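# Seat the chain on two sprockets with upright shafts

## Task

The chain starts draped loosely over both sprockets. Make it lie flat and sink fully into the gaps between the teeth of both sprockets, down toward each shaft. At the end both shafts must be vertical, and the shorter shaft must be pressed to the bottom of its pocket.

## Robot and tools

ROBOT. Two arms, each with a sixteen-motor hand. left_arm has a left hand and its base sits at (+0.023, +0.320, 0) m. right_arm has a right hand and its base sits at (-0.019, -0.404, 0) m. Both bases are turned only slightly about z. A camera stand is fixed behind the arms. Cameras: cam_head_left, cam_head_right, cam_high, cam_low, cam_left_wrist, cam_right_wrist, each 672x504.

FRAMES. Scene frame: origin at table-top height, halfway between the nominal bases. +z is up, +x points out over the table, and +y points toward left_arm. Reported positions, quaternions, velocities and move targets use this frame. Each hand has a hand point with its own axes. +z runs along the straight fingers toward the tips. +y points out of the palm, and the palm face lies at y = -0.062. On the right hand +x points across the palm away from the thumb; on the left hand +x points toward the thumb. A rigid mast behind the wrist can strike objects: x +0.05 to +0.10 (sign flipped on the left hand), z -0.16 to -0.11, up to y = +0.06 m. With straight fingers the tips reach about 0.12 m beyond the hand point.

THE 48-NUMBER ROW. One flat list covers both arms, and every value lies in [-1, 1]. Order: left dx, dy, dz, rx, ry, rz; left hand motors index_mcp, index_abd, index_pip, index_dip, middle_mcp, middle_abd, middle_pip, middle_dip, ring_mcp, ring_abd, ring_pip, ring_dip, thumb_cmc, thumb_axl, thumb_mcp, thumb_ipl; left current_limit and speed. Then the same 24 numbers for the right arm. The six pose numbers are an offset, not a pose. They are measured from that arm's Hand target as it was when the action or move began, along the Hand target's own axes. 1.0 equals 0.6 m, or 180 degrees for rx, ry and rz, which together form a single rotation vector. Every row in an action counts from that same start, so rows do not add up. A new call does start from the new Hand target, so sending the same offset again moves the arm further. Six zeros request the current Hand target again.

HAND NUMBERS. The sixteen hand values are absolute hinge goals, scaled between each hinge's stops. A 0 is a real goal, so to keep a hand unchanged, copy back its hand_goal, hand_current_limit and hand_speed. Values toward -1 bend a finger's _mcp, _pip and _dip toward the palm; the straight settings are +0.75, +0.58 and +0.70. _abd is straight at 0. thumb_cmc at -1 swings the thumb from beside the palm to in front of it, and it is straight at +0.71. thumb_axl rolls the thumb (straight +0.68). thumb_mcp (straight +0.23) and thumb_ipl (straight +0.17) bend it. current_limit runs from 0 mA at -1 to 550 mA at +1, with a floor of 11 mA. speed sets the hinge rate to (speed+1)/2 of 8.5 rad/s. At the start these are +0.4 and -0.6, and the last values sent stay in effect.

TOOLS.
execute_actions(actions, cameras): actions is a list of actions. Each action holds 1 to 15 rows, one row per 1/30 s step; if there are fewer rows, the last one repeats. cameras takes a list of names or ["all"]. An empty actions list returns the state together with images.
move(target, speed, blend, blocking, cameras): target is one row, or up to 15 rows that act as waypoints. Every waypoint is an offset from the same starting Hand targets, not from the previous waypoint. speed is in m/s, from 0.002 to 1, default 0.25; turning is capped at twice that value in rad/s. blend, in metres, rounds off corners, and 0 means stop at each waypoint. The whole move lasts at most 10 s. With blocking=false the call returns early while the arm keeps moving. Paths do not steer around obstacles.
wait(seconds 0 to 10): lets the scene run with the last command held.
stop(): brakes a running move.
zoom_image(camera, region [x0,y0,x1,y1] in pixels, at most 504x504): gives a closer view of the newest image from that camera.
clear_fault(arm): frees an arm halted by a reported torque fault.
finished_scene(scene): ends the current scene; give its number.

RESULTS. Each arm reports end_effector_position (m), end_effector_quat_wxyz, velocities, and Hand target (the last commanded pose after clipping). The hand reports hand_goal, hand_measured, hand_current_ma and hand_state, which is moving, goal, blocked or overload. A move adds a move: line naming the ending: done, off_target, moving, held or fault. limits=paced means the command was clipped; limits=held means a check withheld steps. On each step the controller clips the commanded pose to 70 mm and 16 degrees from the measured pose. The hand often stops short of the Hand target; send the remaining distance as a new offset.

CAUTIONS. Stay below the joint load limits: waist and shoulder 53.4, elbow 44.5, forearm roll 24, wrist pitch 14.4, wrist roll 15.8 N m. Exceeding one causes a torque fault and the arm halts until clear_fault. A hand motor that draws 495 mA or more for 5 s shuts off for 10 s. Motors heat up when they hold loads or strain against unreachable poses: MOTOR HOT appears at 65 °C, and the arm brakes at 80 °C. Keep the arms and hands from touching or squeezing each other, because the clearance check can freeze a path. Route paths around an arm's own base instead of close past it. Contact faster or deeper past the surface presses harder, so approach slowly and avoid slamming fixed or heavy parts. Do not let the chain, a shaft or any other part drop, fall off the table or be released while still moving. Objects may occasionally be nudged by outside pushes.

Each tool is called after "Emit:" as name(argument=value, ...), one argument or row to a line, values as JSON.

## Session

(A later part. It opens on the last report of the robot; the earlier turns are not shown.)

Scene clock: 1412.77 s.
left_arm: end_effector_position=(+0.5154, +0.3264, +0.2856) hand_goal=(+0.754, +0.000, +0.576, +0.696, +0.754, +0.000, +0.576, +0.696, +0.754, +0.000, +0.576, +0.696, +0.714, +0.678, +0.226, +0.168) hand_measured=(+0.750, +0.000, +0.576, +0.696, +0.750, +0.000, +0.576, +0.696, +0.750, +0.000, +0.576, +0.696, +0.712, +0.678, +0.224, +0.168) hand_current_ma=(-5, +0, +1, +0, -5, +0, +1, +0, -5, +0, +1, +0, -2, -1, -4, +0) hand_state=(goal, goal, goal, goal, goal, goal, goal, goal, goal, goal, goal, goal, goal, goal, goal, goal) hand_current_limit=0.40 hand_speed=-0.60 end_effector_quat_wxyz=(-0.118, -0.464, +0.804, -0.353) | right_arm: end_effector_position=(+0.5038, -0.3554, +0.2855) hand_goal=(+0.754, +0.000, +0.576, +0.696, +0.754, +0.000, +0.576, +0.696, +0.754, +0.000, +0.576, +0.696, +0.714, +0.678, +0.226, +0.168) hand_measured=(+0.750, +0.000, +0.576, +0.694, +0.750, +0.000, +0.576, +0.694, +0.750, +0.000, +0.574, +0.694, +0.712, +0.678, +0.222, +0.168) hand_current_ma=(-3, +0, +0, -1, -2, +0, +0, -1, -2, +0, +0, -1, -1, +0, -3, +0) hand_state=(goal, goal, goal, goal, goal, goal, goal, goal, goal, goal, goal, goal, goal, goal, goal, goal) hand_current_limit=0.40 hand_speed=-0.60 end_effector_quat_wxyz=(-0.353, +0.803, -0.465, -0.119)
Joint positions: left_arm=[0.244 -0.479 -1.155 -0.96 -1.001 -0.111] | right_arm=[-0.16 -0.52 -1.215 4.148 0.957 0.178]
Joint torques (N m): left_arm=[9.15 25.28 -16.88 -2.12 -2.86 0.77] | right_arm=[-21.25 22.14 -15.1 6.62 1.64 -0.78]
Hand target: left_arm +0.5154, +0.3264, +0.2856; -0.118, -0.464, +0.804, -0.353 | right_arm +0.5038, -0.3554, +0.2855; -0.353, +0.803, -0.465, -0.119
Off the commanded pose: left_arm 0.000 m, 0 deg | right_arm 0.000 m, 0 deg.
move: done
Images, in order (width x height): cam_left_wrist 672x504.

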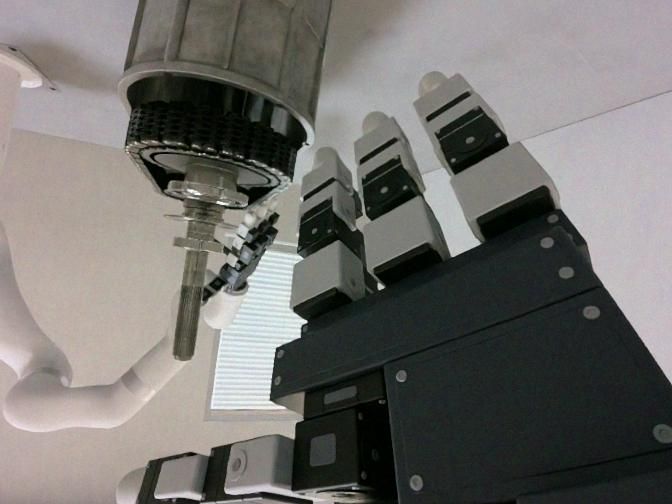

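Emit:
move(
  target=[
    [0.101,-0.0948,-0.1783,-0.0451,-0.0692,0.0115,0.754,0,0.576,0.696,0.754,0,0.576,0.696,0.754,0,0.576,0.696,0.714,0.678,0.226,0.168,0.4,-0.6,-0.3231,-0.2856,-0.4525,0,0,0,-0.97,0,-0.153,0.55,-0.96,0,-0.153,0.55,-0.72,0,-0.43,0.08,0.714,0.678,0.226,0.168,0.4,-0.6],
  ],
  speed=0.25,
)

Emit:
move(
  target=[
    [0,0,0,0,0,0,0.754,0,0.576,0.696,0.754,0,0.576,0.696,0.754,0,0.576,0.696,0.714,0.678,0.226,0.168,0.4,-0.6,-0.2864,-0.1311,0.2863,-0.2402,0.0803,-0.3171,-0.97,0,-0.153,0.55,-0.96,0,-0.153,0.55,-0.72,0,-0.43,0.08,0.714,0.678,0.226,0.168,0.4,-0.6],
    [0,0,0,0,0,0,0.754,0,0.576,0.696,0.754,0,0.576,0.696,0.754,0,0.576,0.696,0.714,0.678,0.226,0.168,0.4,-0.6,-0.3036,-0.0907,0.5723,-0.2402,0.0803,-0.3171,-0.97,0,-0.153,0.55,-0.96,0,-0.153,0.55,-0.72,0,-0.43,0.08,0.714,0.678,0.226,0.168,0.4,-0.6],
  ],
  speed=0.25,
  cameras=["cam_left_wrist", "cam_head_left"],
)

Scene clock: 1482.20 s.
left_arm: end_effector_position=(+0.5149, +0.3405, +0.4203) hand_goal=(+0.754, +0.000, +0.576, +0.696, +0.754, +0.000, +0.576, +0.696, +0.754, +0.000, +0.576, +0.696, +0.714, +0.678, +0.226, +0.168) hand_measured=(+0.750, +0.000, +0.576, +0.696, +0.750, +0.000, +0.576, +0.696, +0.750, +0.000, +0.576, +0.696, +0.712, +0.678, +0.224, +0.168) hand_current_ma=(-5, +0, +1, +0, -5, +0, +1, +0, -5, +0, +1, +0, -2, -1, -4, +0) hand_state=(goal, goal, goal, goal, goal, goal, goal, goal, goal, goal, goal, goal, goal, goal, goal, goal) hand_current_limit=0.40 hand_speed=-0.60 end_effector_quat_wxyz=(-0.056, -0.475, +0.843, -0.245) | right_arm: end_effector_position=(+0.5041, -0.3562, +0.6605) hand_goal=(-0.970, +0.000, -0.152, +0.550, -0.960, +0.000, -0.152, +0.550, -0.720, +0.000, -0.430, +0.080, +0.714, +0.678, +0.226, +0.168) hand_measured=(-0.950, +0.000, -0.146, +0.554, -0.942, +0.000, -0.146, +0.554, -0.706, +0.000, -0.424, +0.084, +0.712, +0.678, +0.222, +0.168) hand_current_ma=(+27, +0, +4, +2, +23, +0, +4, +2, +18, +0, +3, +2, -1, +0, -3, +0) hand_state=(goal, goal, goal, goal, goal, goal, goal, goal, goal, goal, goal, goal, goal, goal, goal, goal) hand_current_limit=0.40 hand_speed=-0.60 end_effector_quat_wxyz=(-0.353, +0.803, -0.465, -0.119)
Joint positions: left_arm=[0.177 -0.297 -1.302 -0.597 -1.038 -0.519] | right_arm=[-0.161 -0.387 -1.891 3.907 1.49 0.837]
Joint torques (N m): left_arm=[-9.12 57.93 -34.21 2.76 -2.34 -1] | right_arm=[18.95 20.26 -37.72 -4.98 1.06 1.09]
Hand target: left_arm +0.5149, +0.3405, +0.4203; -0.056, -0.475, +0.843, -0.245 | right_arm +0.5041, -0.3562, +0.6605; -0.353, +0.803, -0.465, -0.119
Off the commanded pose: left_arm 0.000 m, 0 deg | right_arm 0.000 m, 0 deg.
move: done

Scene clock: 1486.43 s.
left_arm: end_effector_position=(+0.5149, +0.3405, +0.4203) hand_goal=(+0.754, +0.000, +0.576, +0.696, +0.754, +0.000, +0.576, +0.696, +0.754, +0.000, +0.576, +0.696, +0.714, +0.678, +0.226, +0.168) hand_measured=(+0.750, +0.000, +0.576, +0.696, +0.750, +0.000, +0.576, +0.696, +0.750, +0.000, +0.576, +0.696, +0.712, +0.678, +0.224, +0.168) hand_current_ma=(-5, +0, +1, +0, -5, +0, +1, +0, -5, +0, +1, +0, -2, -1, -4, +0) hand_state=(goal, goal, goal, goal, goal, goal, goal, goal, goal, goal, goal, goal, goal, goal, goal, goal) hand_current_limit=0.40 hand_speed=-0.60 end_effector_quat_wxyz=(-0.056, -0.475, +0.843, -0.245) | right_arm: end_effector_position=(+0.4984, +0.0145, +0.5317) hand_goal=(-0.970, +0.000, -0.152, +0.550, -0.960, +0.000, -0.152, +0.550, -0.720, +0.000, -0.430, +0.080, +0.714, +0.678, +0.226, +0.168) hand_measured=(-0.950, +0.000, -0.148, +0.552, -0.942, +0.000, -0.148, +0.554, -0.706, +0.000, -0.428, +0.082, +0.712, +0.678, +0.222, +0.168) hand_current_ma=(+27, +0, +2, +2, +23, +0, +2, +2, +18, +0, +1, +1, -1, +0, -3, +0) hand_state=(goal, goal, goal, goal, goal, goal, goal, goal, goal, goal, goal, goal, goal, goal, goal, goal) hand_current_limit=0.40 hand_speed=-0.60 end_effector_quat_wxyz=(-0.001, +1.000, +0.000, +0.000)
Joint positions: left_arm=[0.177 -0.297 -1.302 -0.597 -1.038 -0.519] | right_arm=[0.743 -0.94 -2.529 3.144 1.588 0.75]
Joint torques (N m): left_arm=[-9.36 58.1 -34.54 2.73 -2.33 -0.97] | right_arm=[19.23 32.63 -35.29 -6.2 1.1 0.97]
Hand target: left_arm +0.5149, +0.3405, +0.4203; -0.056, -0.475, +0.843, -0.245 | right_arm +0.4984, +0.0146, +0.5317; -0.001, +1.000, +0.000, +0.000
Off the commanded pose: left_arm 0.000 m, 0 deg | right_arm 0.000 m, 0 deg.
elbow stopped short (right arm): the move would have taken joint 3 (elbow) straighter than the controller allows.
move: done
Images, in order (width x height): cam_head_left 672x504, cam_left_wrist 672x504.

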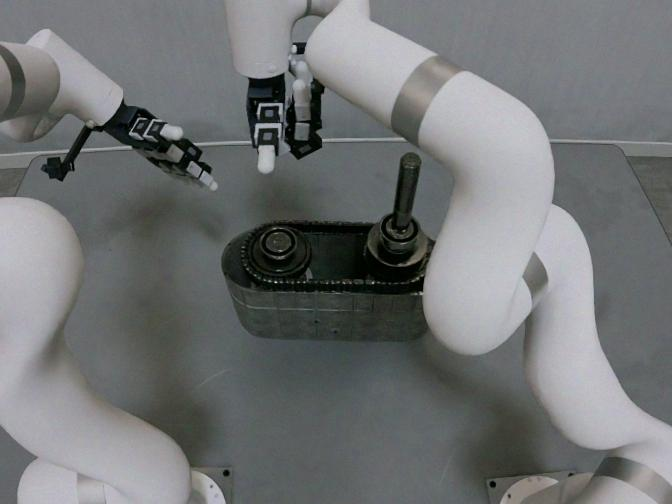

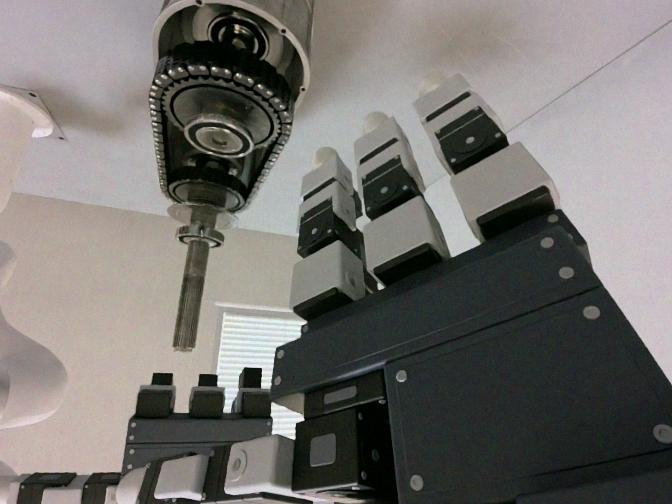

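Emit:
move(
  target=[
    [0,0,0,0,0,0,0.754,0,0.576,0.696,0.754,0,0.576,0.696,0.754,0,0.576,0.696,0.714,0.678,0.226,0.168,0.4,-0.6,0,0,0.4112,0,0,0,-0.97,0,-0.153,0.55,-0.96,0,-0.153,0.55,-0.72,0,-0.43,0.08,0.714,0.678,0.226,0.168,0.4,-0.6],
    [0,0,0,0,0,0,0.754,0,0.576,0.696,0.754,0,0.576,0.696,0.754,0,0.576,0.696,0.714,0.678,0.226,0.168,0.4,-0.6,0,0,0.4295,0,0,0,-0.97,0,-0.153,0.55,-0.96,0,-0.153,0.55,-0.72,0,-0.43,0.08,0.714,0.678,0.226,0.168,0.4,-0.6],
  ],
  speed=[0.12, 0.015],
)

Emit:
move(
  target=[
    [0,0,0,0,0,0,0.754,0,0.576,0.696,0.754,0,0.576,0.696,0.754,0,0.576,0.696,0.714,0.678,0.226,0.168,0.4,-0.6,-0.0083,0,0.0,0,0,0,-0.97,0,-0.153,0.55,-0.96,0,-0.153,0.55,-0.72,0,-0.43,0.08,0.714,0.678,0.226,0.168,0.4,-0.6],
    [0,0,0,0,0,0,0.754,0,0.576,0.696,0.754,0,0.576,0.696,0.754,0,0.576,0.696,0.714,0.678,0.226,0.168,0.4,-0.6,-0.0083,-0.01,0.0,0,0,0,-0.97,0,-0.153,0.55,-0.96,0,-0.153,0.55,-0.72,0,-0.43,0.08,0.714,0.678,0.226,0.168,0.4,-0.6],
    [0,0,0,0,0,0,0.754,0,0.576,0.696,0.754,0,0.576,0.696,0.754,0,0.576,0.696,0.714,0.678,0.226,0.168,0.4,-0.6,0.0083,-0.01,0.0,0,0,0,-0.97,0,-0.153,0.55,-0.96,0,-0.153,0.55,-0.72,0,-0.43,0.08,0.714,0.678,0.226,0.168,0.4,-0.6],
    [0,0,0,0,0,0,0.754,0,0.576,0.696,0.754,0,0.576,0.696,0.754,0,0.576,0.696,0.714,0.678,0.226,0.168,0.4,-0.6,0.0083,0.01,0.0,0,0,0,-0.97,0,-0.153,0.55,-0.96,0,-0.153,0.55,-0.72,0,-0.43,0.08,0.714,0.678,0.226,0.168,0.4,-0.6],
    [0,0,0,0,0,0,0.754,0,0.576,0.696,0.754,0,0.576,0.696,0.754,0,0.576,0.696,0.714,0.678,0.226,0.168,0.4,-0.6,-0.0083,0.01,0.0,0,0,0,-0.97,0,-0.153,0.55,-0.96,0,-0.153,0.55,-0.72,0,-0.43,0.08,0.714,0.678,0.226,0.168,0.4,-0.6],
    [0,0,0,0,0,0,0.754,0,0.576,0.696,0.754,0,0.576,0.696,0.754,0,0.576,0.696,0.714,0.678,0.226,0.168,0.4,-0.6,-0.0,-0.005,0.0,0,0,0,-0.97,0,-0.153,0.55,-0.96,0,-0.153,0.55,-0.72,0,-0.43,0.08,0.714,0.678,0.226,0.168,0.4,-0.6],
  ],
  speed=0.03,
  cameras=["cam_left_wrist", "cam_low"],
)

Emit:
zoom_image(
  camera="cam_left_wrist",
  region=[130, 0, 330, 200],
)

Emit:
zoom_image(
  camera="cam_low",
  region=[395, 60, 515, 180],
)

Scene clock: 1507.57 s.
left_arm: end_effector_position=(+0.5149, +0.3405, +0.4203) hand_goal=(+0.754, +0.000, +0.576, +0.696, +0.754, +0.000, +0.576, +0.696, +0.754, +0.000, +0.576, +0.696, +0.714, +0.678, +0.226, +0.168) hand_measured=(+0.750, +0.000, +0.576, +0.696, +0.750, +0.000, +0.576, +0.696, +0.750, +0.000, +0.576, +0.696, +0.712, +0.678, +0.224, +0.168) hand_current_ma=(-5, +0, +1, +0, -5, +0, +1, +0, -5, +0, +1, +0, -2, -1, -4, +0) hand_state=(goal, goal, goal, goal, goal, goal, goal, goal, goal, goal, goal, goal, goal, goal, goal, goal) hand_current_limit=0.40 hand_speed=-0.60 end_effector_quat_wxyz=(-0.056, -0.475, +0.843, -0.245) | right_arm: end_effector_position=(+0.4984, +0.0153, +0.2747) hand_goal=(-0.970, +0.000, -0.152, +0.550, -0.960, +0.000, -0.152, +0.550, -0.720, +0.000, -0.430, +0.080, +0.714, +0.678, +0.226, +0.168) hand_measured=(-0.960, +0.000, -0.148, +0.552, -0.952, +0.000, -0.148, +0.554, -0.706, +0.000, -0.428, +0.082, +0.712, +0.678, +0.222, +0.168) hand_current_ma=(+10, +0, +2, +2, +8, +0, +2, +2, +18, +0, +1, +1, -1, +0, -3, +0) hand_state=(goal, goal, goal, goal, goal, goal, goal, goal, goal, goal, goal, goal, goal, goal, goal, goal) hand_current_limit=0.40 hand_speed=-0.60 end_effector_quat_wxyz=(-0.001, +1.000, +0.000, +0.000)
Joint positions: left_arm=[0.177 -0.297 -1.302 -0.597 -1.038 -0.519] | right_arm=[0.743 -0.885 -1.857 3.144 0.97 0.749]
Joint torques (N m): left_arm=[-8.18 57.84 -34.43 2.6 -2.31 -0.76] | right_arm=[19.34 7.04 14.64 3.67 -1.91 -0.98]
Hand target: left_arm +0.5149, +0.3405, +0.4203; -0.056, -0.475, +0.843, -0.245 | right_arm +0.4983, +0.0151, +0.2740; -0.001, +1.000, +0.000, +0.000
Off the commanded pose: left_arm 0.000 m, 0 deg | right_arm 0.001 m, 0 deg.
move: done

Scene clock: 1511.37 s.
left_arm: end_effector_position=(+0.5149, +0.3405, +0.4203) hand_goal=(+0.754, +0.000, +0.576, +0.696, +0.754, +0.000, +0.576, +0.696, +0.754, +0.000, +0.576, +0.696, +0.714, +0.678, +0.226, +0.168) hand_measured=(+0.750, +0.000, +0.576, +0.696, +0.750, +0.000, +0.576, +0.696, +0.750, +0.000, +0.576, +0.696, +0.712, +0.678, +0.224, +0.168) hand_current_ma=(-5, +0, +1, +0, -5, +0, +1, +0, -5, +0, +1, +0, -2, -1, -4, +0) hand_state=(goal, goal, goal, goal, goal, goal, goal, goal, goal, goal, goal, goal, goal, goal, goal, goal) hand_current_limit=0.40 hand_speed=-0.60 end_effector_quat_wxyz=(-0.056, -0.475, +0.843, -0.245) | right_arm: end_effector_position=(+0.4983, +0.0182, +0.2748) hand_goal=(-0.970, +0.000, -0.152, +0.550, -0.960, +0.000, -0.152, +0.550, -0.720, +0.000, -0.430, +0.080, +0.714, +0.678, +0.226, +0.168) hand_measured=(-0.988, +0.000, -0.148, +0.552, -0.996, +0.000, -0.148, +0.554, -0.706, +0.000, -0.428, +0.082, +0.712, +0.678, +0.222, +0.168) hand_current_ma=(-25, +0, +2, +1, -69, +0, +2, +2, +18, +0, +1, +1, -1, +0, -3, +0) hand_state=(goal, goal, goal, goal, blocked, goal, goal, goal, goal, goal, goal, goal, goal, goal, goal, goal) hand_current_limit=0.40 hand_speed=-0.60 end_effector_quat_wxyz=(-0.001, +1.000, +0.000, +0.000)
Joint positions: left_arm=[0.177 -0.297 -1.302 -0.597 -1.038 -0.519] | right_arm=[0.746 -0.891 -1.867 3.144 0.975 0.752]
Joint torques (N m): left_arm=[-8.96 58.64 -34.55 2.76 -2.2 -0.86] | right_arm=[30.23 2.76 -19.87 6.25 -3.19 1.26]
Hand target: left_arm +0.5149, +0.3405, +0.4203; -0.056, -0.475, +0.843, -0.245 | right_arm +0.4983, +0.0181, +0.2740; -0.001, +1.000, +0.000, +0.000
Off the commanded pose: left_arm 0.000 m, 0 deg | right_arm 0.001 m, 0 deg.
move: done
Images, in order (width x height): cam_low 672x504, cam_left_wrist 672x504.

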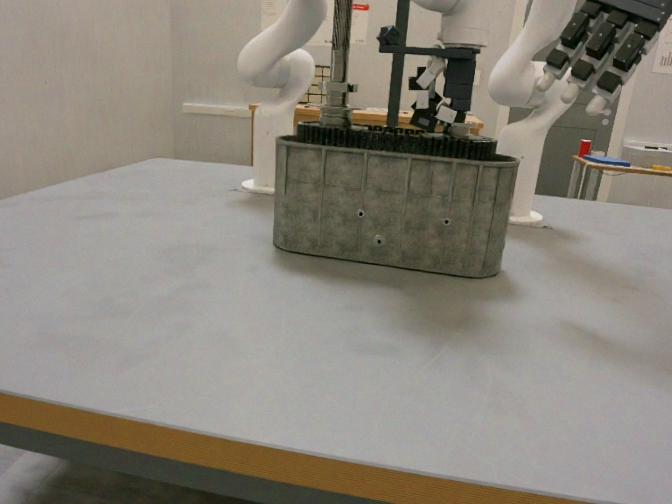

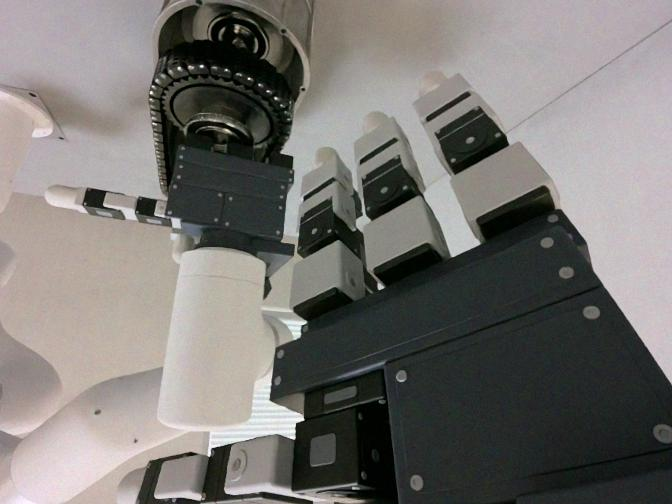

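Scaled by 2.520.

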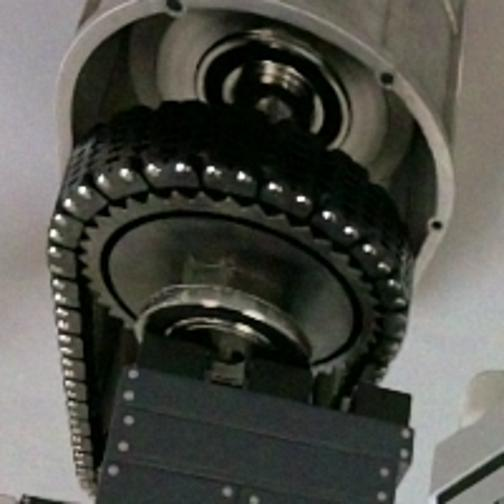

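Scaled by 4.200.

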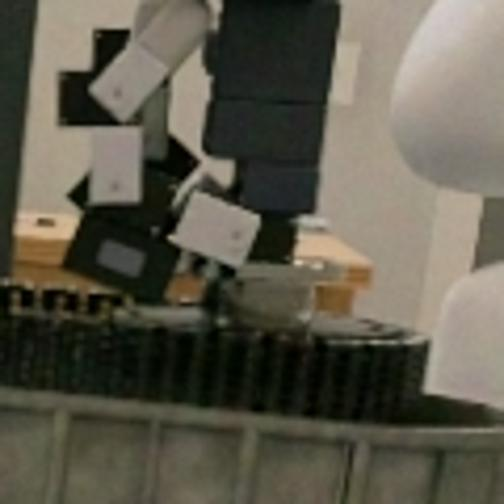

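Emit:
zoom_image(
  camera="cam_low",
  region=[285, 105, 345, 155],
)

Emit:
zoom_image(
  camera="cam_low",
  region=[450, 115, 510, 165],
)

Scaled by 8.400.

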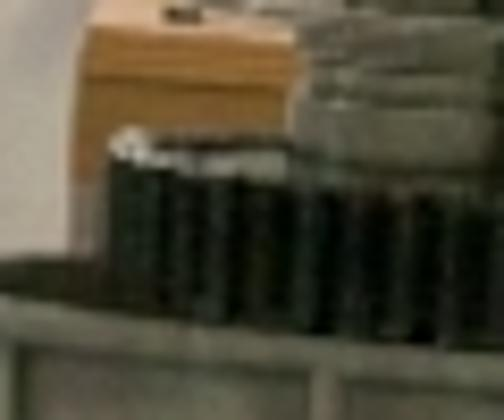

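Scaled by 8.400.

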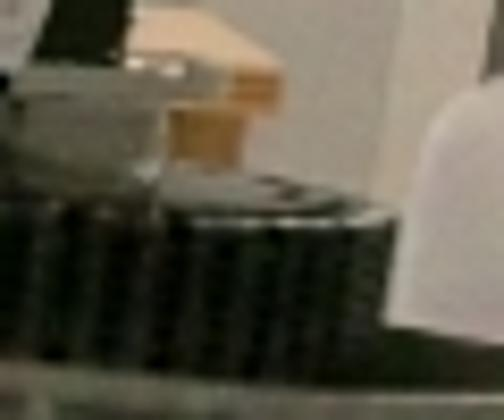

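Emit:
move(
  target=[
    [0,0,0,0,0,0,0.754,0,0.576,0.696,0.754,0,0.576,0.696,0.754,0,0.576,0.696,0.714,0.678,0.226,0.168,0.4,-0.6,0,0.0102,0,0,0,0,-0.97,0,-0.153,0.55,-0.96,0,-0.153,0.55,-0.72,0,-0.43,0.08,0.714,0.678,0.226,0.168,0.4,-0.6],
    [0,0,0,0,0,0,0.754,0,0.576,0.696,0.754,0,0.576,0.696,0.754,0,0.576,0.696,0.714,0.678,0.226,0.168,0.4,-0.6,0.0217,0.0083,0,0,0,-0.0556,-0.97,0,-0.153,0.55,-0.96,0,-0.153,0.55,-0.72,0,-0.43,0.08,0.714,0.678,0.226,0.168,0.4,-0.6],
    [0,0,0,0,0,0,0.754,0,0.576,0.696,0.754,0,0.576,0.696,0.754,0,0.576,0.696,0.714,0.678,0.226,0.168,0.4,-0.6,0.0428,0.0026,0,0,0,-0.1111,-0.97,0,-0.153,0.55,-0.96,0,-0.153,0.55,-0.72,0,-0.43,0.08,0.714,0.678,0.226,0.168,0.4,-0.6],
    [0,0,0,0,0,0,0.754,0,0.576,0.696,0.754,0,0.576,0.696,0.754,0,0.576,0.696,0.714,0.678,0.226,0.168,0.4,-0.6,0.0625,-0.0066,0,0,0,-0.1667,-0.97,0,-0.153,0.55,-0.96,0,-0.153,0.55,-0.72,0,-0.43,0.08,0.714,0.678,0.226,0.168,0.4,-0.6],
  ],
  speed=0.1,
  blend=[0, 0.003, 0.003, 0],
  cameras=["cam_left_wrist", "cam_low"],
)

Emit:
zoom_image(
  camera="cam_left_wrist",
  region=[130, 0, 330, 200],
)

Emit:
zoom_image(
  camera="cam_low",
  region=[395, 60, 515, 180],
)

Scene clock: 1608.63 s.
left_arm: end_effector_position=(+0.5149, +0.3405, +0.4203) hand_goal=(+0.754, +0.000, +0.576, +0.696, +0.754, +0.000, +0.576, +0.696, +0.754, +0.000, +0.576, +0.696, +0.714, +0.678, +0.226, +0.168) hand_measured=(+0.750, +0.000, +0.576, +0.696, +0.750, +0.000, +0.576, +0.696, +0.750, +0.000, +0.576, +0.696, +0.712, +0.678, +0.224, +0.168) hand_current_ma=(-5, +0, +1, +0, -5, +0, +1, +0, -5, +0, +1, +0, -2, -1, -4, +0) hand_state=(goal, goal, goal, goal, goal, goal, goal, goal, goal, goal, goal, goal, goal, goal, goal, goal) hand_current_limit=0.40 hand_speed=-0.60 end_effector_quat_wxyz=(-0.056, -0.475, +0.843, -0.245) | right_arm: end_effector_position=(+0.5360, +0.0222, +0.2747) hand_goal=(-0.970, +0.000, -0.152, +0.550, -0.960, +0.000, -0.152, +0.550, -0.720, +0.000, -0.430, +0.080, +0.714, +0.678, +0.226, +0.168) hand_measured=(-0.942, +0.000, -0.148, +0.552, -0.998, +0.000, -0.148, +0.554, -0.706, +0.000, -0.428, +0.082, +0.712, +0.678, +0.222, +0.168) hand_current_ma=(+48, +0, +2, +1, -71, +0, +2, +2, +18, +0, +1, +1, -1, +0, -3, +0) hand_state=(blocked, goal, goal, goal, blocked, goal, goal, goal, goal, goal, goal, goal, goal, goal, goal, goal) hand_current_limit=0.40 hand_speed=-0.60 end_effector_quat_wxyz=(-0.001, +0.966, +0.259, +0.001)
Joint positions: left_arm=[0.177 -0.297 -1.302 -0.597 -1.038 -0.519] | right_arm=[0.758 -0.882 -1.852 3.144 0.968 0.24]
Joint torques (N m): left_arm=[-8.51 57.07 -33.94 2.33 -2.21 -0.71] | right_arm=[43.34 10.44 16.78 10.75 -2.02 -1.31]
Hand target: left_arm +0.5149, +0.3405, +0.4203; -0.056, -0.475, +0.843, -0.245 | right_arm +0.5358, +0.0221, +0.2740; -0.001, +0.966, +0.259, +0.000
Off the commanded pose: left_arm 0.000 m, 0 deg | right_arm 0.001 m, 0 deg.
move: done
Images, in order (width x height): cam_low 672x504, cam_left_wrist 672x504.

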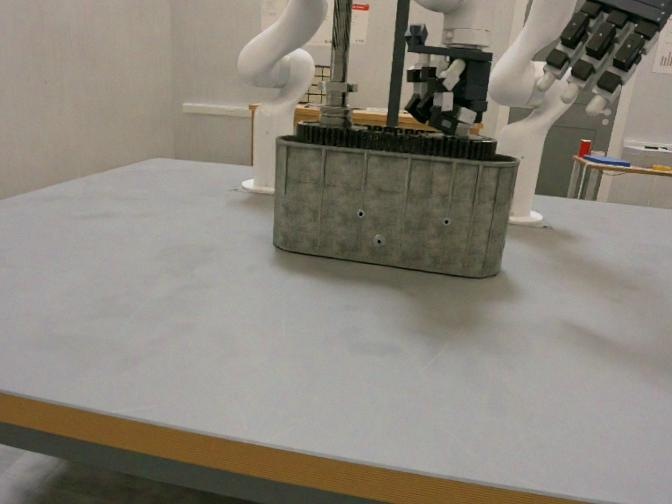

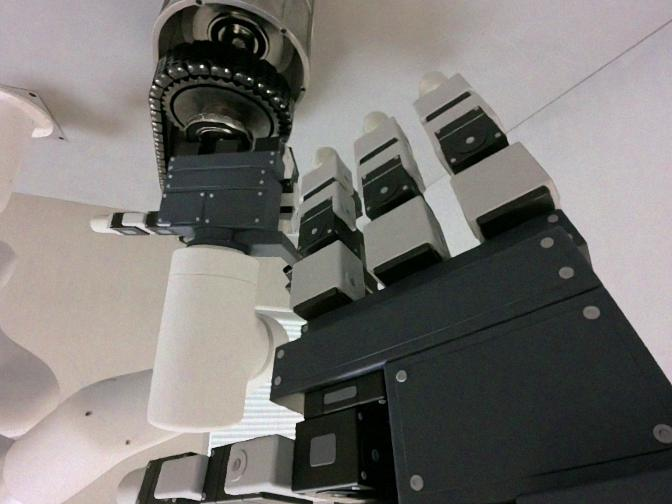

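Scaled by 2.520.

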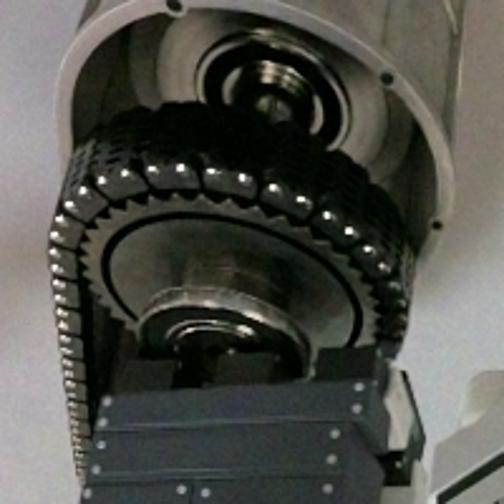

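Scaled by 4.200.

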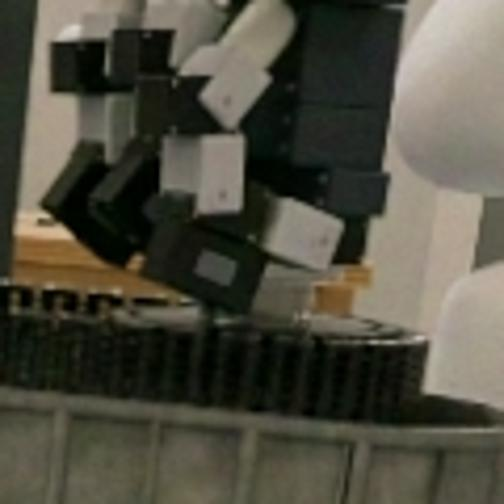

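Emit:
move(
  target=[
    [0,0,0,0,0,0,0.754,0,0.576,0.696,0.754,0,0.576,0.696,0.754,0,0.576,0.696,0.714,0.678,0.226,0.168,0.4,-0.6,0,0,-0.05,0,0,0,-0.97,0,-0.153,0.55,-0.96,0,-0.153,0.55,-0.72,0,-0.43,0.08,0.714,0.678,0.226,0.168,0.4,-0.6],
    [0,0,0,0,0,0,0.754,0,0.576,0.696,0.754,0,0.576,0.696,0.754,0,0.576,0.696,0.714,0.678,0.226,0.168,0.4,-0.6,-0.1077,0.067,-0.06,0,0,0.1667,-0.97,0,-0.153,0.55,-0.96,0,-0.153,0.55,-0.72,0,-0.43,0.08,0.714,0.678,0.226,0.168,0.4,-0.6],
    [0,0,0,0,0,0,0.754,0,0.576,0.696,0.754,0,0.576,0.696,0.754,0,0.576,0.696,0.714,0.678,0.226,0.168,0.4,-0.6,-0.1077,0.067,0.02,0,0,0.1667,-0.97,0,-0.153,0.55,-0.96,0,-0.153,0.55,-0.72,0,-0.43,0.08,0.714,0.678,0.226,0.168,0.4,-0.6],
    [0,0,0,0,0,0,0.754,0,0.576,0.696,0.754,0,0.576,0.696,0.754,0,0.576,0.696,0.714,0.678,0.226,0.168,0.4,-0.6,-0.0984,0.0511,0.02,0,0,0.1667,-0.97,0,-0.153,0.55,-0.96,0,-0.153,0.55,-0.72,0,-0.43,0.08,0.714,0.678,0.226,0.168,0.4,-0.6],
  ],
  speed=[0.1,0.15,0.06,0.03],
  cameras=["cam_left_wrist", "cam_low"],
)

Emit:
zoom_image(
  camera="cam_left_wrist",
  region=[130, 0, 330, 200],
)

Emit:
zoom_image(
  camera="cam_low",
  region=[395, 60, 515, 180],
)

Scene clock: 1726.47 s.
left_arm: end_effector_position=(+0.5149, +0.3405, +0.4203) hand_goal=(+0.754, +0.000, +0.576, +0.696, +0.754, +0.000, +0.576, +0.696, +0.754, +0.000, +0.576, +0.696, +0.714, +0.678, +0.226, +0.168) hand_measured=(+0.750, +0.000, +0.576, +0.696, +0.750, +0.000, +0.576, +0.696, +0.750, +0.000, +0.576, +0.696, +0.712, +0.678, +0.224, +0.168) hand_current_ma=(-5, +0, +1, +0, -5, +0, +1, +0, -5, +0, +1, +0, -2, -1, -4, +0) hand_state=(goal, goal, goal, goal, goal, goal, goal, goal, goal, goal, goal, goal, goal, goal, goal, goal) hand_current_limit=0.40 hand_speed=-0.60 end_effector_quat_wxyz=(-0.056, -0.475, +0.843, -0.245) | right_arm: end_effector_position=(+0.5003, -0.0342, +0.2632) hand_goal=(-0.970, +0.000, -0.152, +0.550, -0.960, +0.000, -0.152, +0.550, -0.720, +0.000, -0.430, +0.080, +0.714, +0.678, +0.226, +0.168) hand_measured=(-0.950, +0.000, -0.148, +0.552, -0.954, +0.000, -0.148, +0.554, -0.754, +0.000, -0.348, +0.014, +0.712, +0.678, +0.222, +0.168) hand_current_ma=(+27, +0, +2, +1, +4, +0, +2, +2, -64, +0, +207, -150, -1, +0, -3, +0) hand_state=(goal, goal, goal, goal, goal, goal, goal, goal, blocked, goal, blocked, blocked, goal, goal, goal, goal) hand_current_limit=0.40 hand_speed=-0.60 end_effector_quat_wxyz=(-0.002, +1.000, +0.000, +0.000)
Joint positions: left_arm=[0.177 -0.297 -1.302 -0.597 -1.038 -0.519] | right_arm=[0.69 -0.805 -1.697 3.144 0.889 0.697]
Joint torques (N m): left_arm=[-7.52 57.98 -34.14 2.31 -2.21 -0.56] | right_arm=[52.41 -5.32 -12.53 11.12 -2.09 -0.67]
Hand target: left_arm +0.5149, +0.3405, +0.4203; -0.056, -0.475, +0.843, -0.245 | right_arm +0.5000, -0.0340, +0.2619; -0.001, +1.000, +0.000, +0.000
Off the commanded pose: left_arm 0.000 m, 0 deg | right_arm 0.001 m, 0 deg.
move: done
Images, in order (width x height): cam_low 672x504, cam_left_wrist 672x504.

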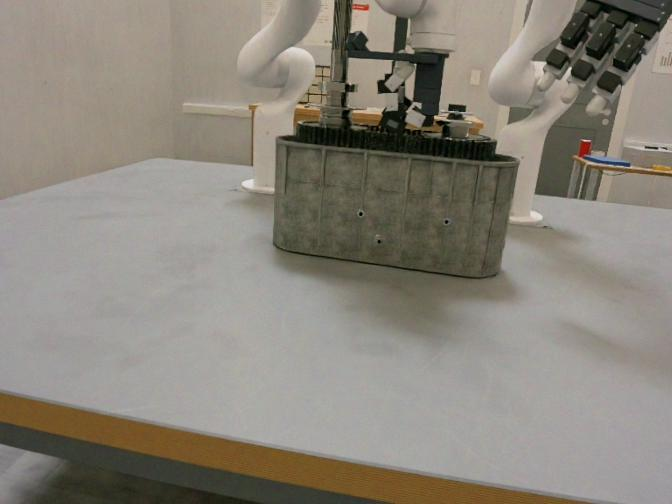

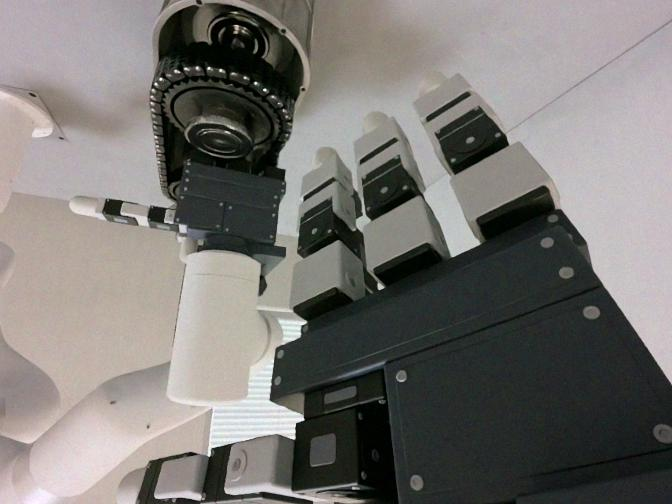

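Scaled by 2.520.

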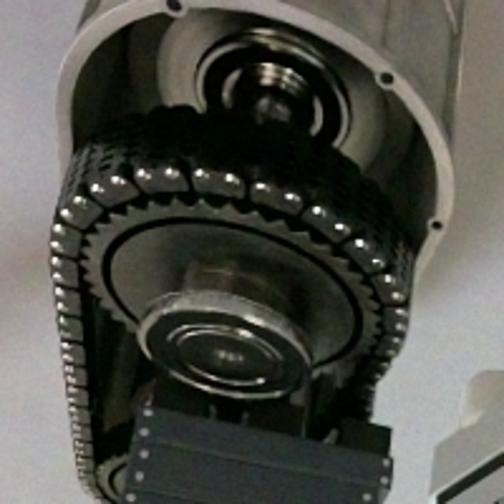

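Scaled by 4.200.

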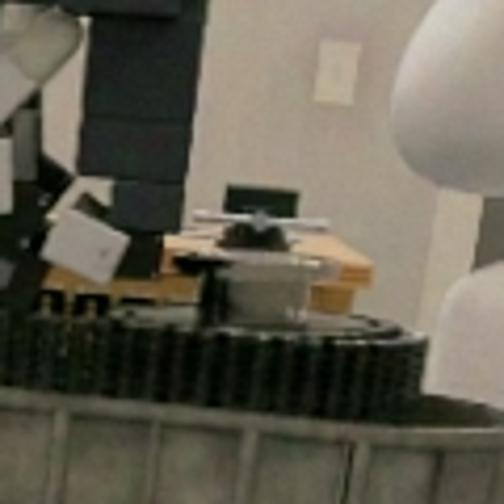

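Emit:
move(
  target=[
    [0,0,0,0,0,0,0.754,0,0.576,0.696,0.754,0,0.576,0.696,0.754,0,0.576,0.696,0.714,0.678,0.226,0.168,0.4,-0.6,0,0.01,0,0,0,0,-0.97,0,-0.153,0.55,-0.96,0,-0.153,0.55,-0.75,0,-0.34,0.02,0.714,0.678,0.226,0.168,0.4,-0.6],
    [0,0,0,0,0,0,0.754,0,0.576,0.696,0.754,0,0.576,0.696,0.754,0,0.576,0.696,0.714,0.678,0.226,0.168,0.4,-0.6,0,0.01,-0.2,0,0,0,-0.97,0,-0.153,0.55,-0.96,0,-0.153,0.55,-0.75,0,-0.34,0.02,0.714,0.678,0.226,0.168,0.4,-0.6],
  ],
  speed=0.06,
  cameras=["all"],
)

Emit:
zoom_image(
  camera="cam_left_wrist",
  region=[130, 0, 330, 200],
)

Emit:
zoom_image(
  camera="cam_low",
  region=[395, 60, 515, 180],
)

Emit:
zoom_image(
  camera="cam_head_left",
  region=[210, 180, 470, 350],
)

Scene clock: 1747.47 s.
left_arm: end_effector_position=(+0.5149, +0.3405, +0.4203) hand_goal=(+0.754, +0.000, +0.576, +0.696, +0.754, +0.000, +0.576, +0.696, +0.754, +0.000, +0.576, +0.696, +0.714, +0.678, +0.226, +0.168) hand_measured=(+0.750, +0.000, +0.576, +0.696, +0.750, +0.000, +0.576, +0.696, +0.750, +0.000, +0.576, +0.696, +0.712, +0.678, +0.224, +0.168) hand_current_ma=(-5, +0, +1, +0, -5, +0, +1, +0, -5, +0, +1, +0, -2, -1, -4, +0) hand_state=(goal, goal, goal, goal, goal, goal, goal, goal, goal, goal, goal, goal, goal, goal, goal, goal) hand_current_limit=0.40 hand_speed=-0.60 end_effector_quat_wxyz=(-0.056, -0.475, +0.843, -0.245) | right_arm: end_effector_position=(+0.5000, -0.0402, +0.3819) hand_goal=(-0.970, +0.000, -0.152, +0.550, -0.960, +0.000, -0.152, +0.550, -0.750, +0.000, -0.340, +0.020, +0.714, +0.678, +0.226, +0.168) hand_measured=(-0.950, +0.000, -0.148, +0.552, -0.954, +0.000, -0.148, +0.554, -0.738, +0.000, -0.346, -0.008, +0.712, +0.678, +0.222, +0.168) hand_current_ma=(+27, +0, +2, +1, +4, +0, +2, +2, +13, +0, -5, -44, -1, +0, -3, +0) hand_state=(goal, goal, goal, goal, goal, goal, goal, goal, goal, goal, goal, blocked, goal, goal, goal, goal) hand_current_limit=0.40 hand_speed=-0.60 end_effector_quat_wxyz=(-0.001, +1.000, +0.000, +0.000)
Joint positions: left_arm=[0.177 -0.297 -1.302 -0.597 -1.038 -0.519] | right_arm=[0.684 -0.713 -1.819 3.144 1.105 0.69]
Joint torques (N m): left_arm=[-7.13 57.86 -34.5 2.8 -2.12 -0.45] | right_arm=[-18.6 48.04 -40.73 -6.47 0.98 0.98]
Hand target: left_arm +0.5149, +0.3405, +0.4203; -0.056, -0.475, +0.843, -0.245 | right_arm +0.5000, -0.0402, +0.3819; -0.001, +1.000, +0.000, +0.000
Off the commanded pose: left_arm 0.000 m, 0 deg | right_arm 0.000 m, 0 deg.
move: done

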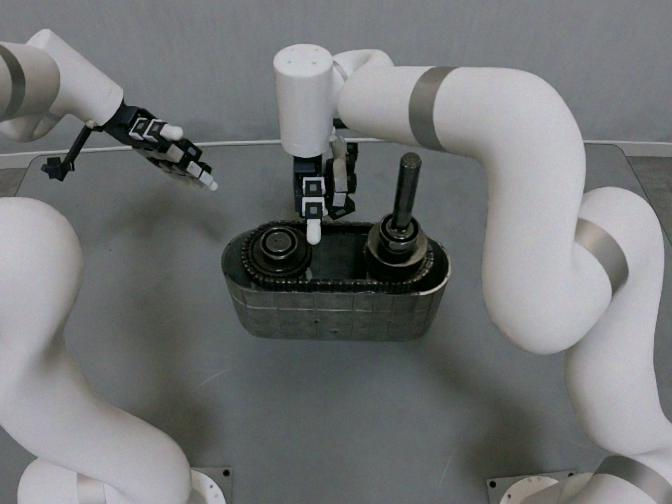

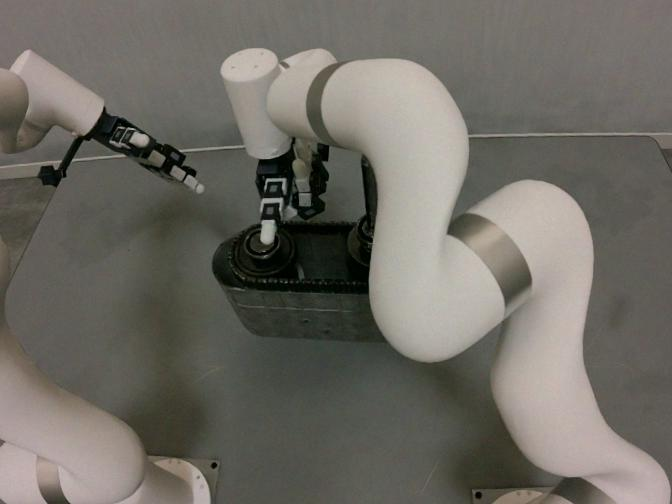

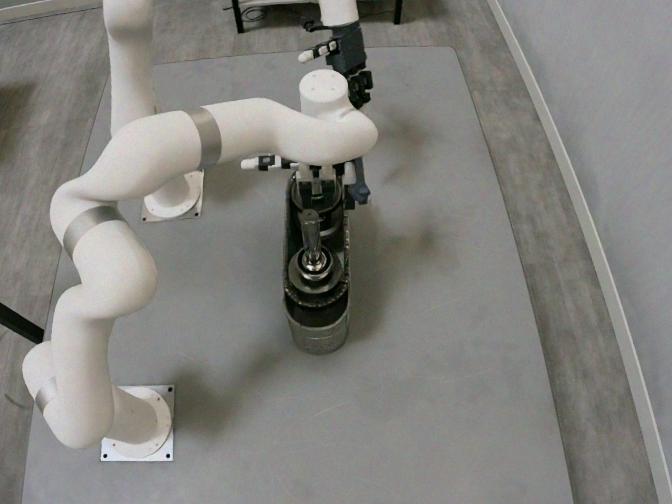

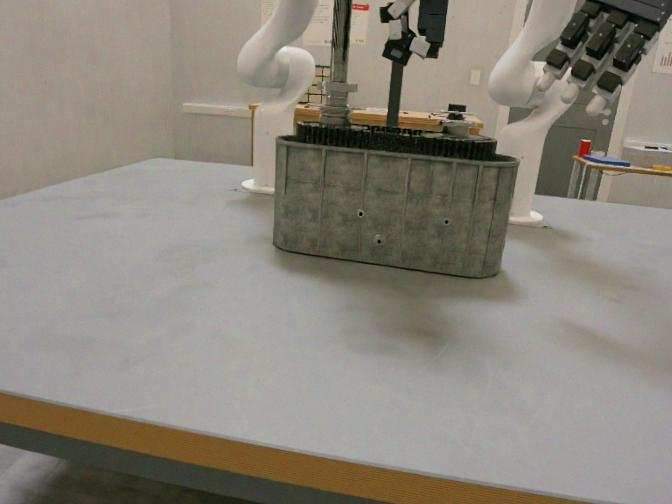

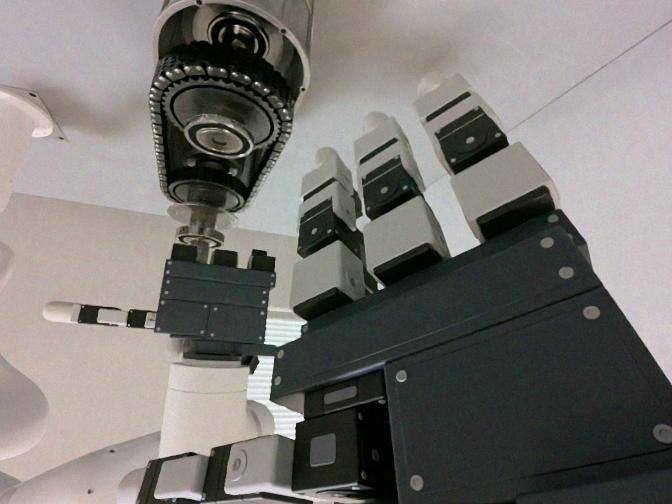

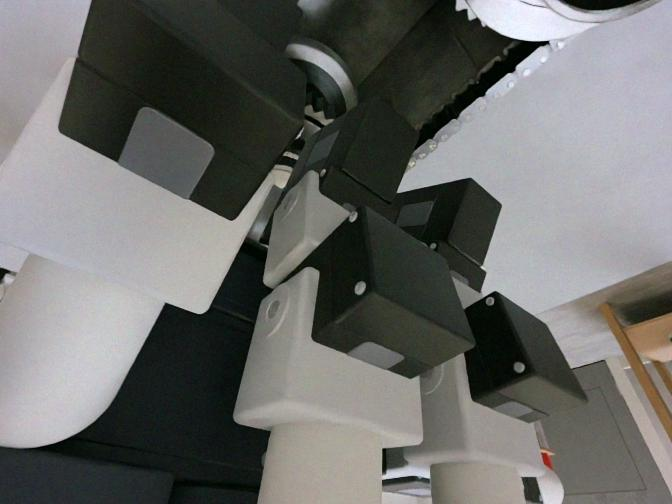

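Scaled by 2.520.

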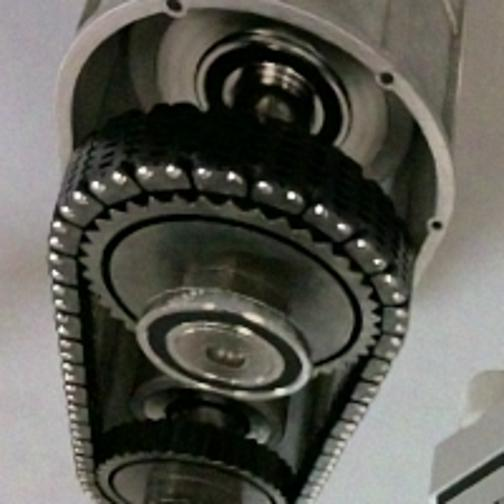

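Scaled by 4.200.

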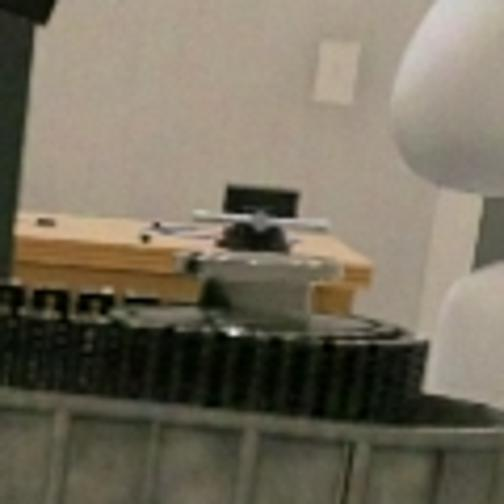

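Scaled by 1.938.

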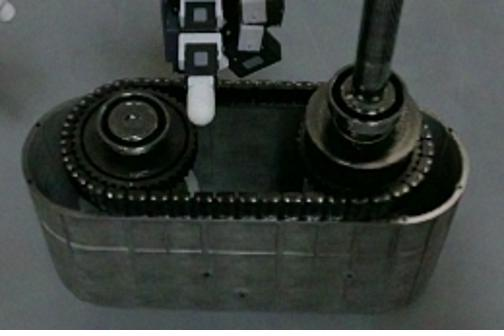

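Emit:
zoom_image(
  camera="cam_left_wrist",
  region=[145, 45, 235, 125],
)

Emit:
zoom_image(
  camera="cam_left_wrist",
  region=[220, 45, 310, 125],
)

Emit:
zoom_image(
  camera="cam_left_wrist",
  region=[180, 0, 300, 90],
)

Scaled by 5.600.

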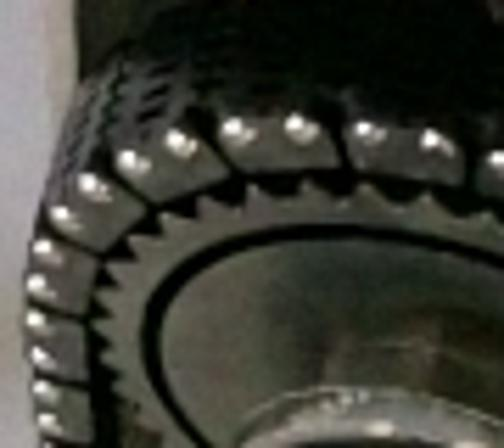

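Scaled by 5.600.

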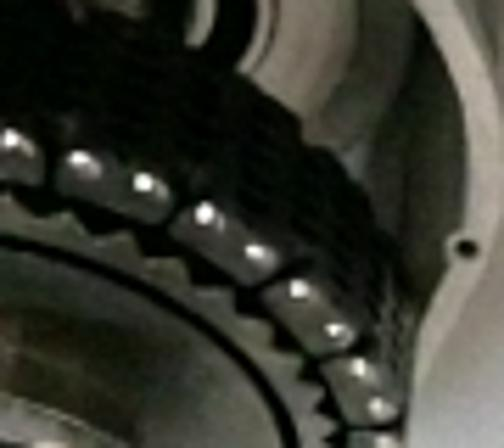

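Scaled by 4.200.

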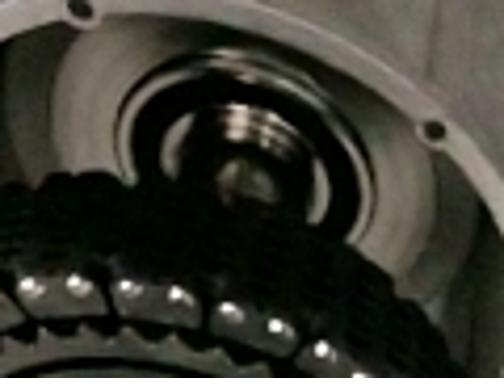

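Emit:
move(
  target=[
    [0,0,0,0,0,0,0.754,0,0.576,0.696,0.754,0,0.576,0.696,0.754,0,0.576,0.696,0.714,0.678,0.226,0.168,0.4,-0.6,0,0.0,0,0,0,0,-0.97,0,-0.153,0.55,-0.96,0,-0.153,0.55,-0.75,0,0.0,-0.32,0.714,0.678,0.226,0.168,0.4,-0.6],
    [0,0,0,0,0,0,0.754,0,0.576,0.696,0.754,0,0.576,0.696,0.754,0,0.576,0.696,0.714,0.678,0.226,0.168,0.4,-0.6,0,0.0,-0.0,0,0,0,-0.97,0,-0.153,0.55,-0.96,0,-0.153,0.55,-0.95,0,0,-0.32,0.714,0.678,0.226,0.168,0.4,-0.6],
  ],
  speed=0.06,
  cameras=["cam_low","cam_right_wrist"],
)

Emit:
zoom_image(
  camera="cam_low",
  region=[355, 0, 475, 120],
)

Scene clock: 1799.57 s.
left_arm: end_effector_position=(+0.5149, +0.3405, +0.4203) hand_goal=(+0.754, +0.000, +0.576, +0.696, +0.754, +0.000, +0.576, +0.696, +0.754, +0.000, +0.576, +0.696, +0.714, +0.678, +0.226, +0.168) hand_measured=(+0.750, +0.000, +0.576, +0.696, +0.750, +0.000, +0.576, +0.696, +0.750, +0.000, +0.576, +0.696, +0.712, +0.678, +0.224, +0.168) hand_current_ma=(-5, +0, +1, +0, -5, +0, +1, +0, -5, +0, +1, +0, -2, -1, -4, +0) hand_state=(goal, goal, goal, goal, goal, goal, goal, goal, goal, goal, goal, goal, goal, goal, goal, goal) hand_current_limit=0.40 hand_speed=-0.60 end_effector_quat_wxyz=(-0.056, -0.475, +0.843, -0.245) | right_arm: end_effector_position=(+0.5000, -0.0402, +0.3819) hand_goal=(-0.970, +0.000, -0.152, +0.550, -0.960, +0.000, -0.152, +0.550, -0.950, +0.000, +0.000, -0.320, +0.714, +0.678, +0.226, +0.168) hand_measured=(-0.950, +0.000, -0.148, +0.552, -0.954, +0.000, -0.148, +0.554, -0.858, +0.000, +0.010, -0.324, +0.712, +0.678, +0.222, +0.168) hand_current_ma=(+27, +0, +2, +1, +4, +0, +2, +2, +273, +0, +10, -2, -1, +0, -3, +0) hand_state=(goal, goal, goal, goal, goal, goal, goal, goal, blocked, goal, goal, goal, goal, goal, goal, goal) hand_current_limit=0.40 hand_speed=-0.60 end_effector_quat_wxyz=(-0.001, +1.000, +0.000, +0.000)
Joint positions: left_arm=[0.177 -0.297 -1.302 -0.597 -1.038 -0.519] | right_arm=[0.684 -0.713 -1.819 3.144 1.105 0.69]
Joint torques (N m): left_arm=[-6.63 57.32 -34.12 2.5 -2.14 -0.33] | right_arm=[-20.65 47.83 -38.77 -1.15 1.16 0.91]
Hand target: left_arm +0.5149, +0.3405, +0.4203; -0.056, -0.475, +0.843, -0.245 | right_arm +0.5000, -0.0402, +0.3819; -0.001, +1.000, +0.000, +0.000
Off the commanded pose: left_arm 0.000 m, 0 deg | right_arm 0.000 m, 0 deg.
move: done
Images, in order (width x height): cam_low 672x504, cam_right_wrist 672x504.

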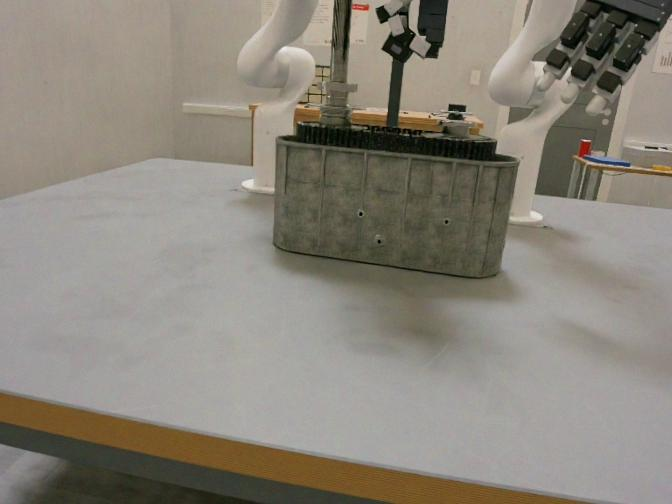

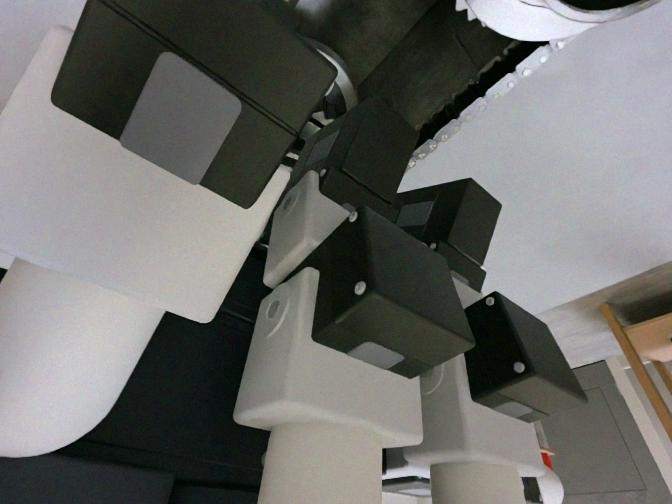

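Scaled by 4.200.

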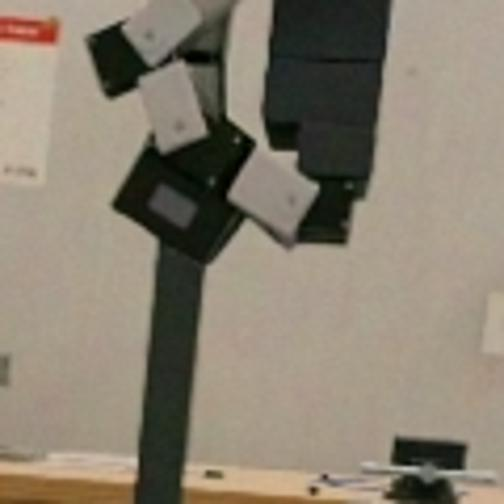

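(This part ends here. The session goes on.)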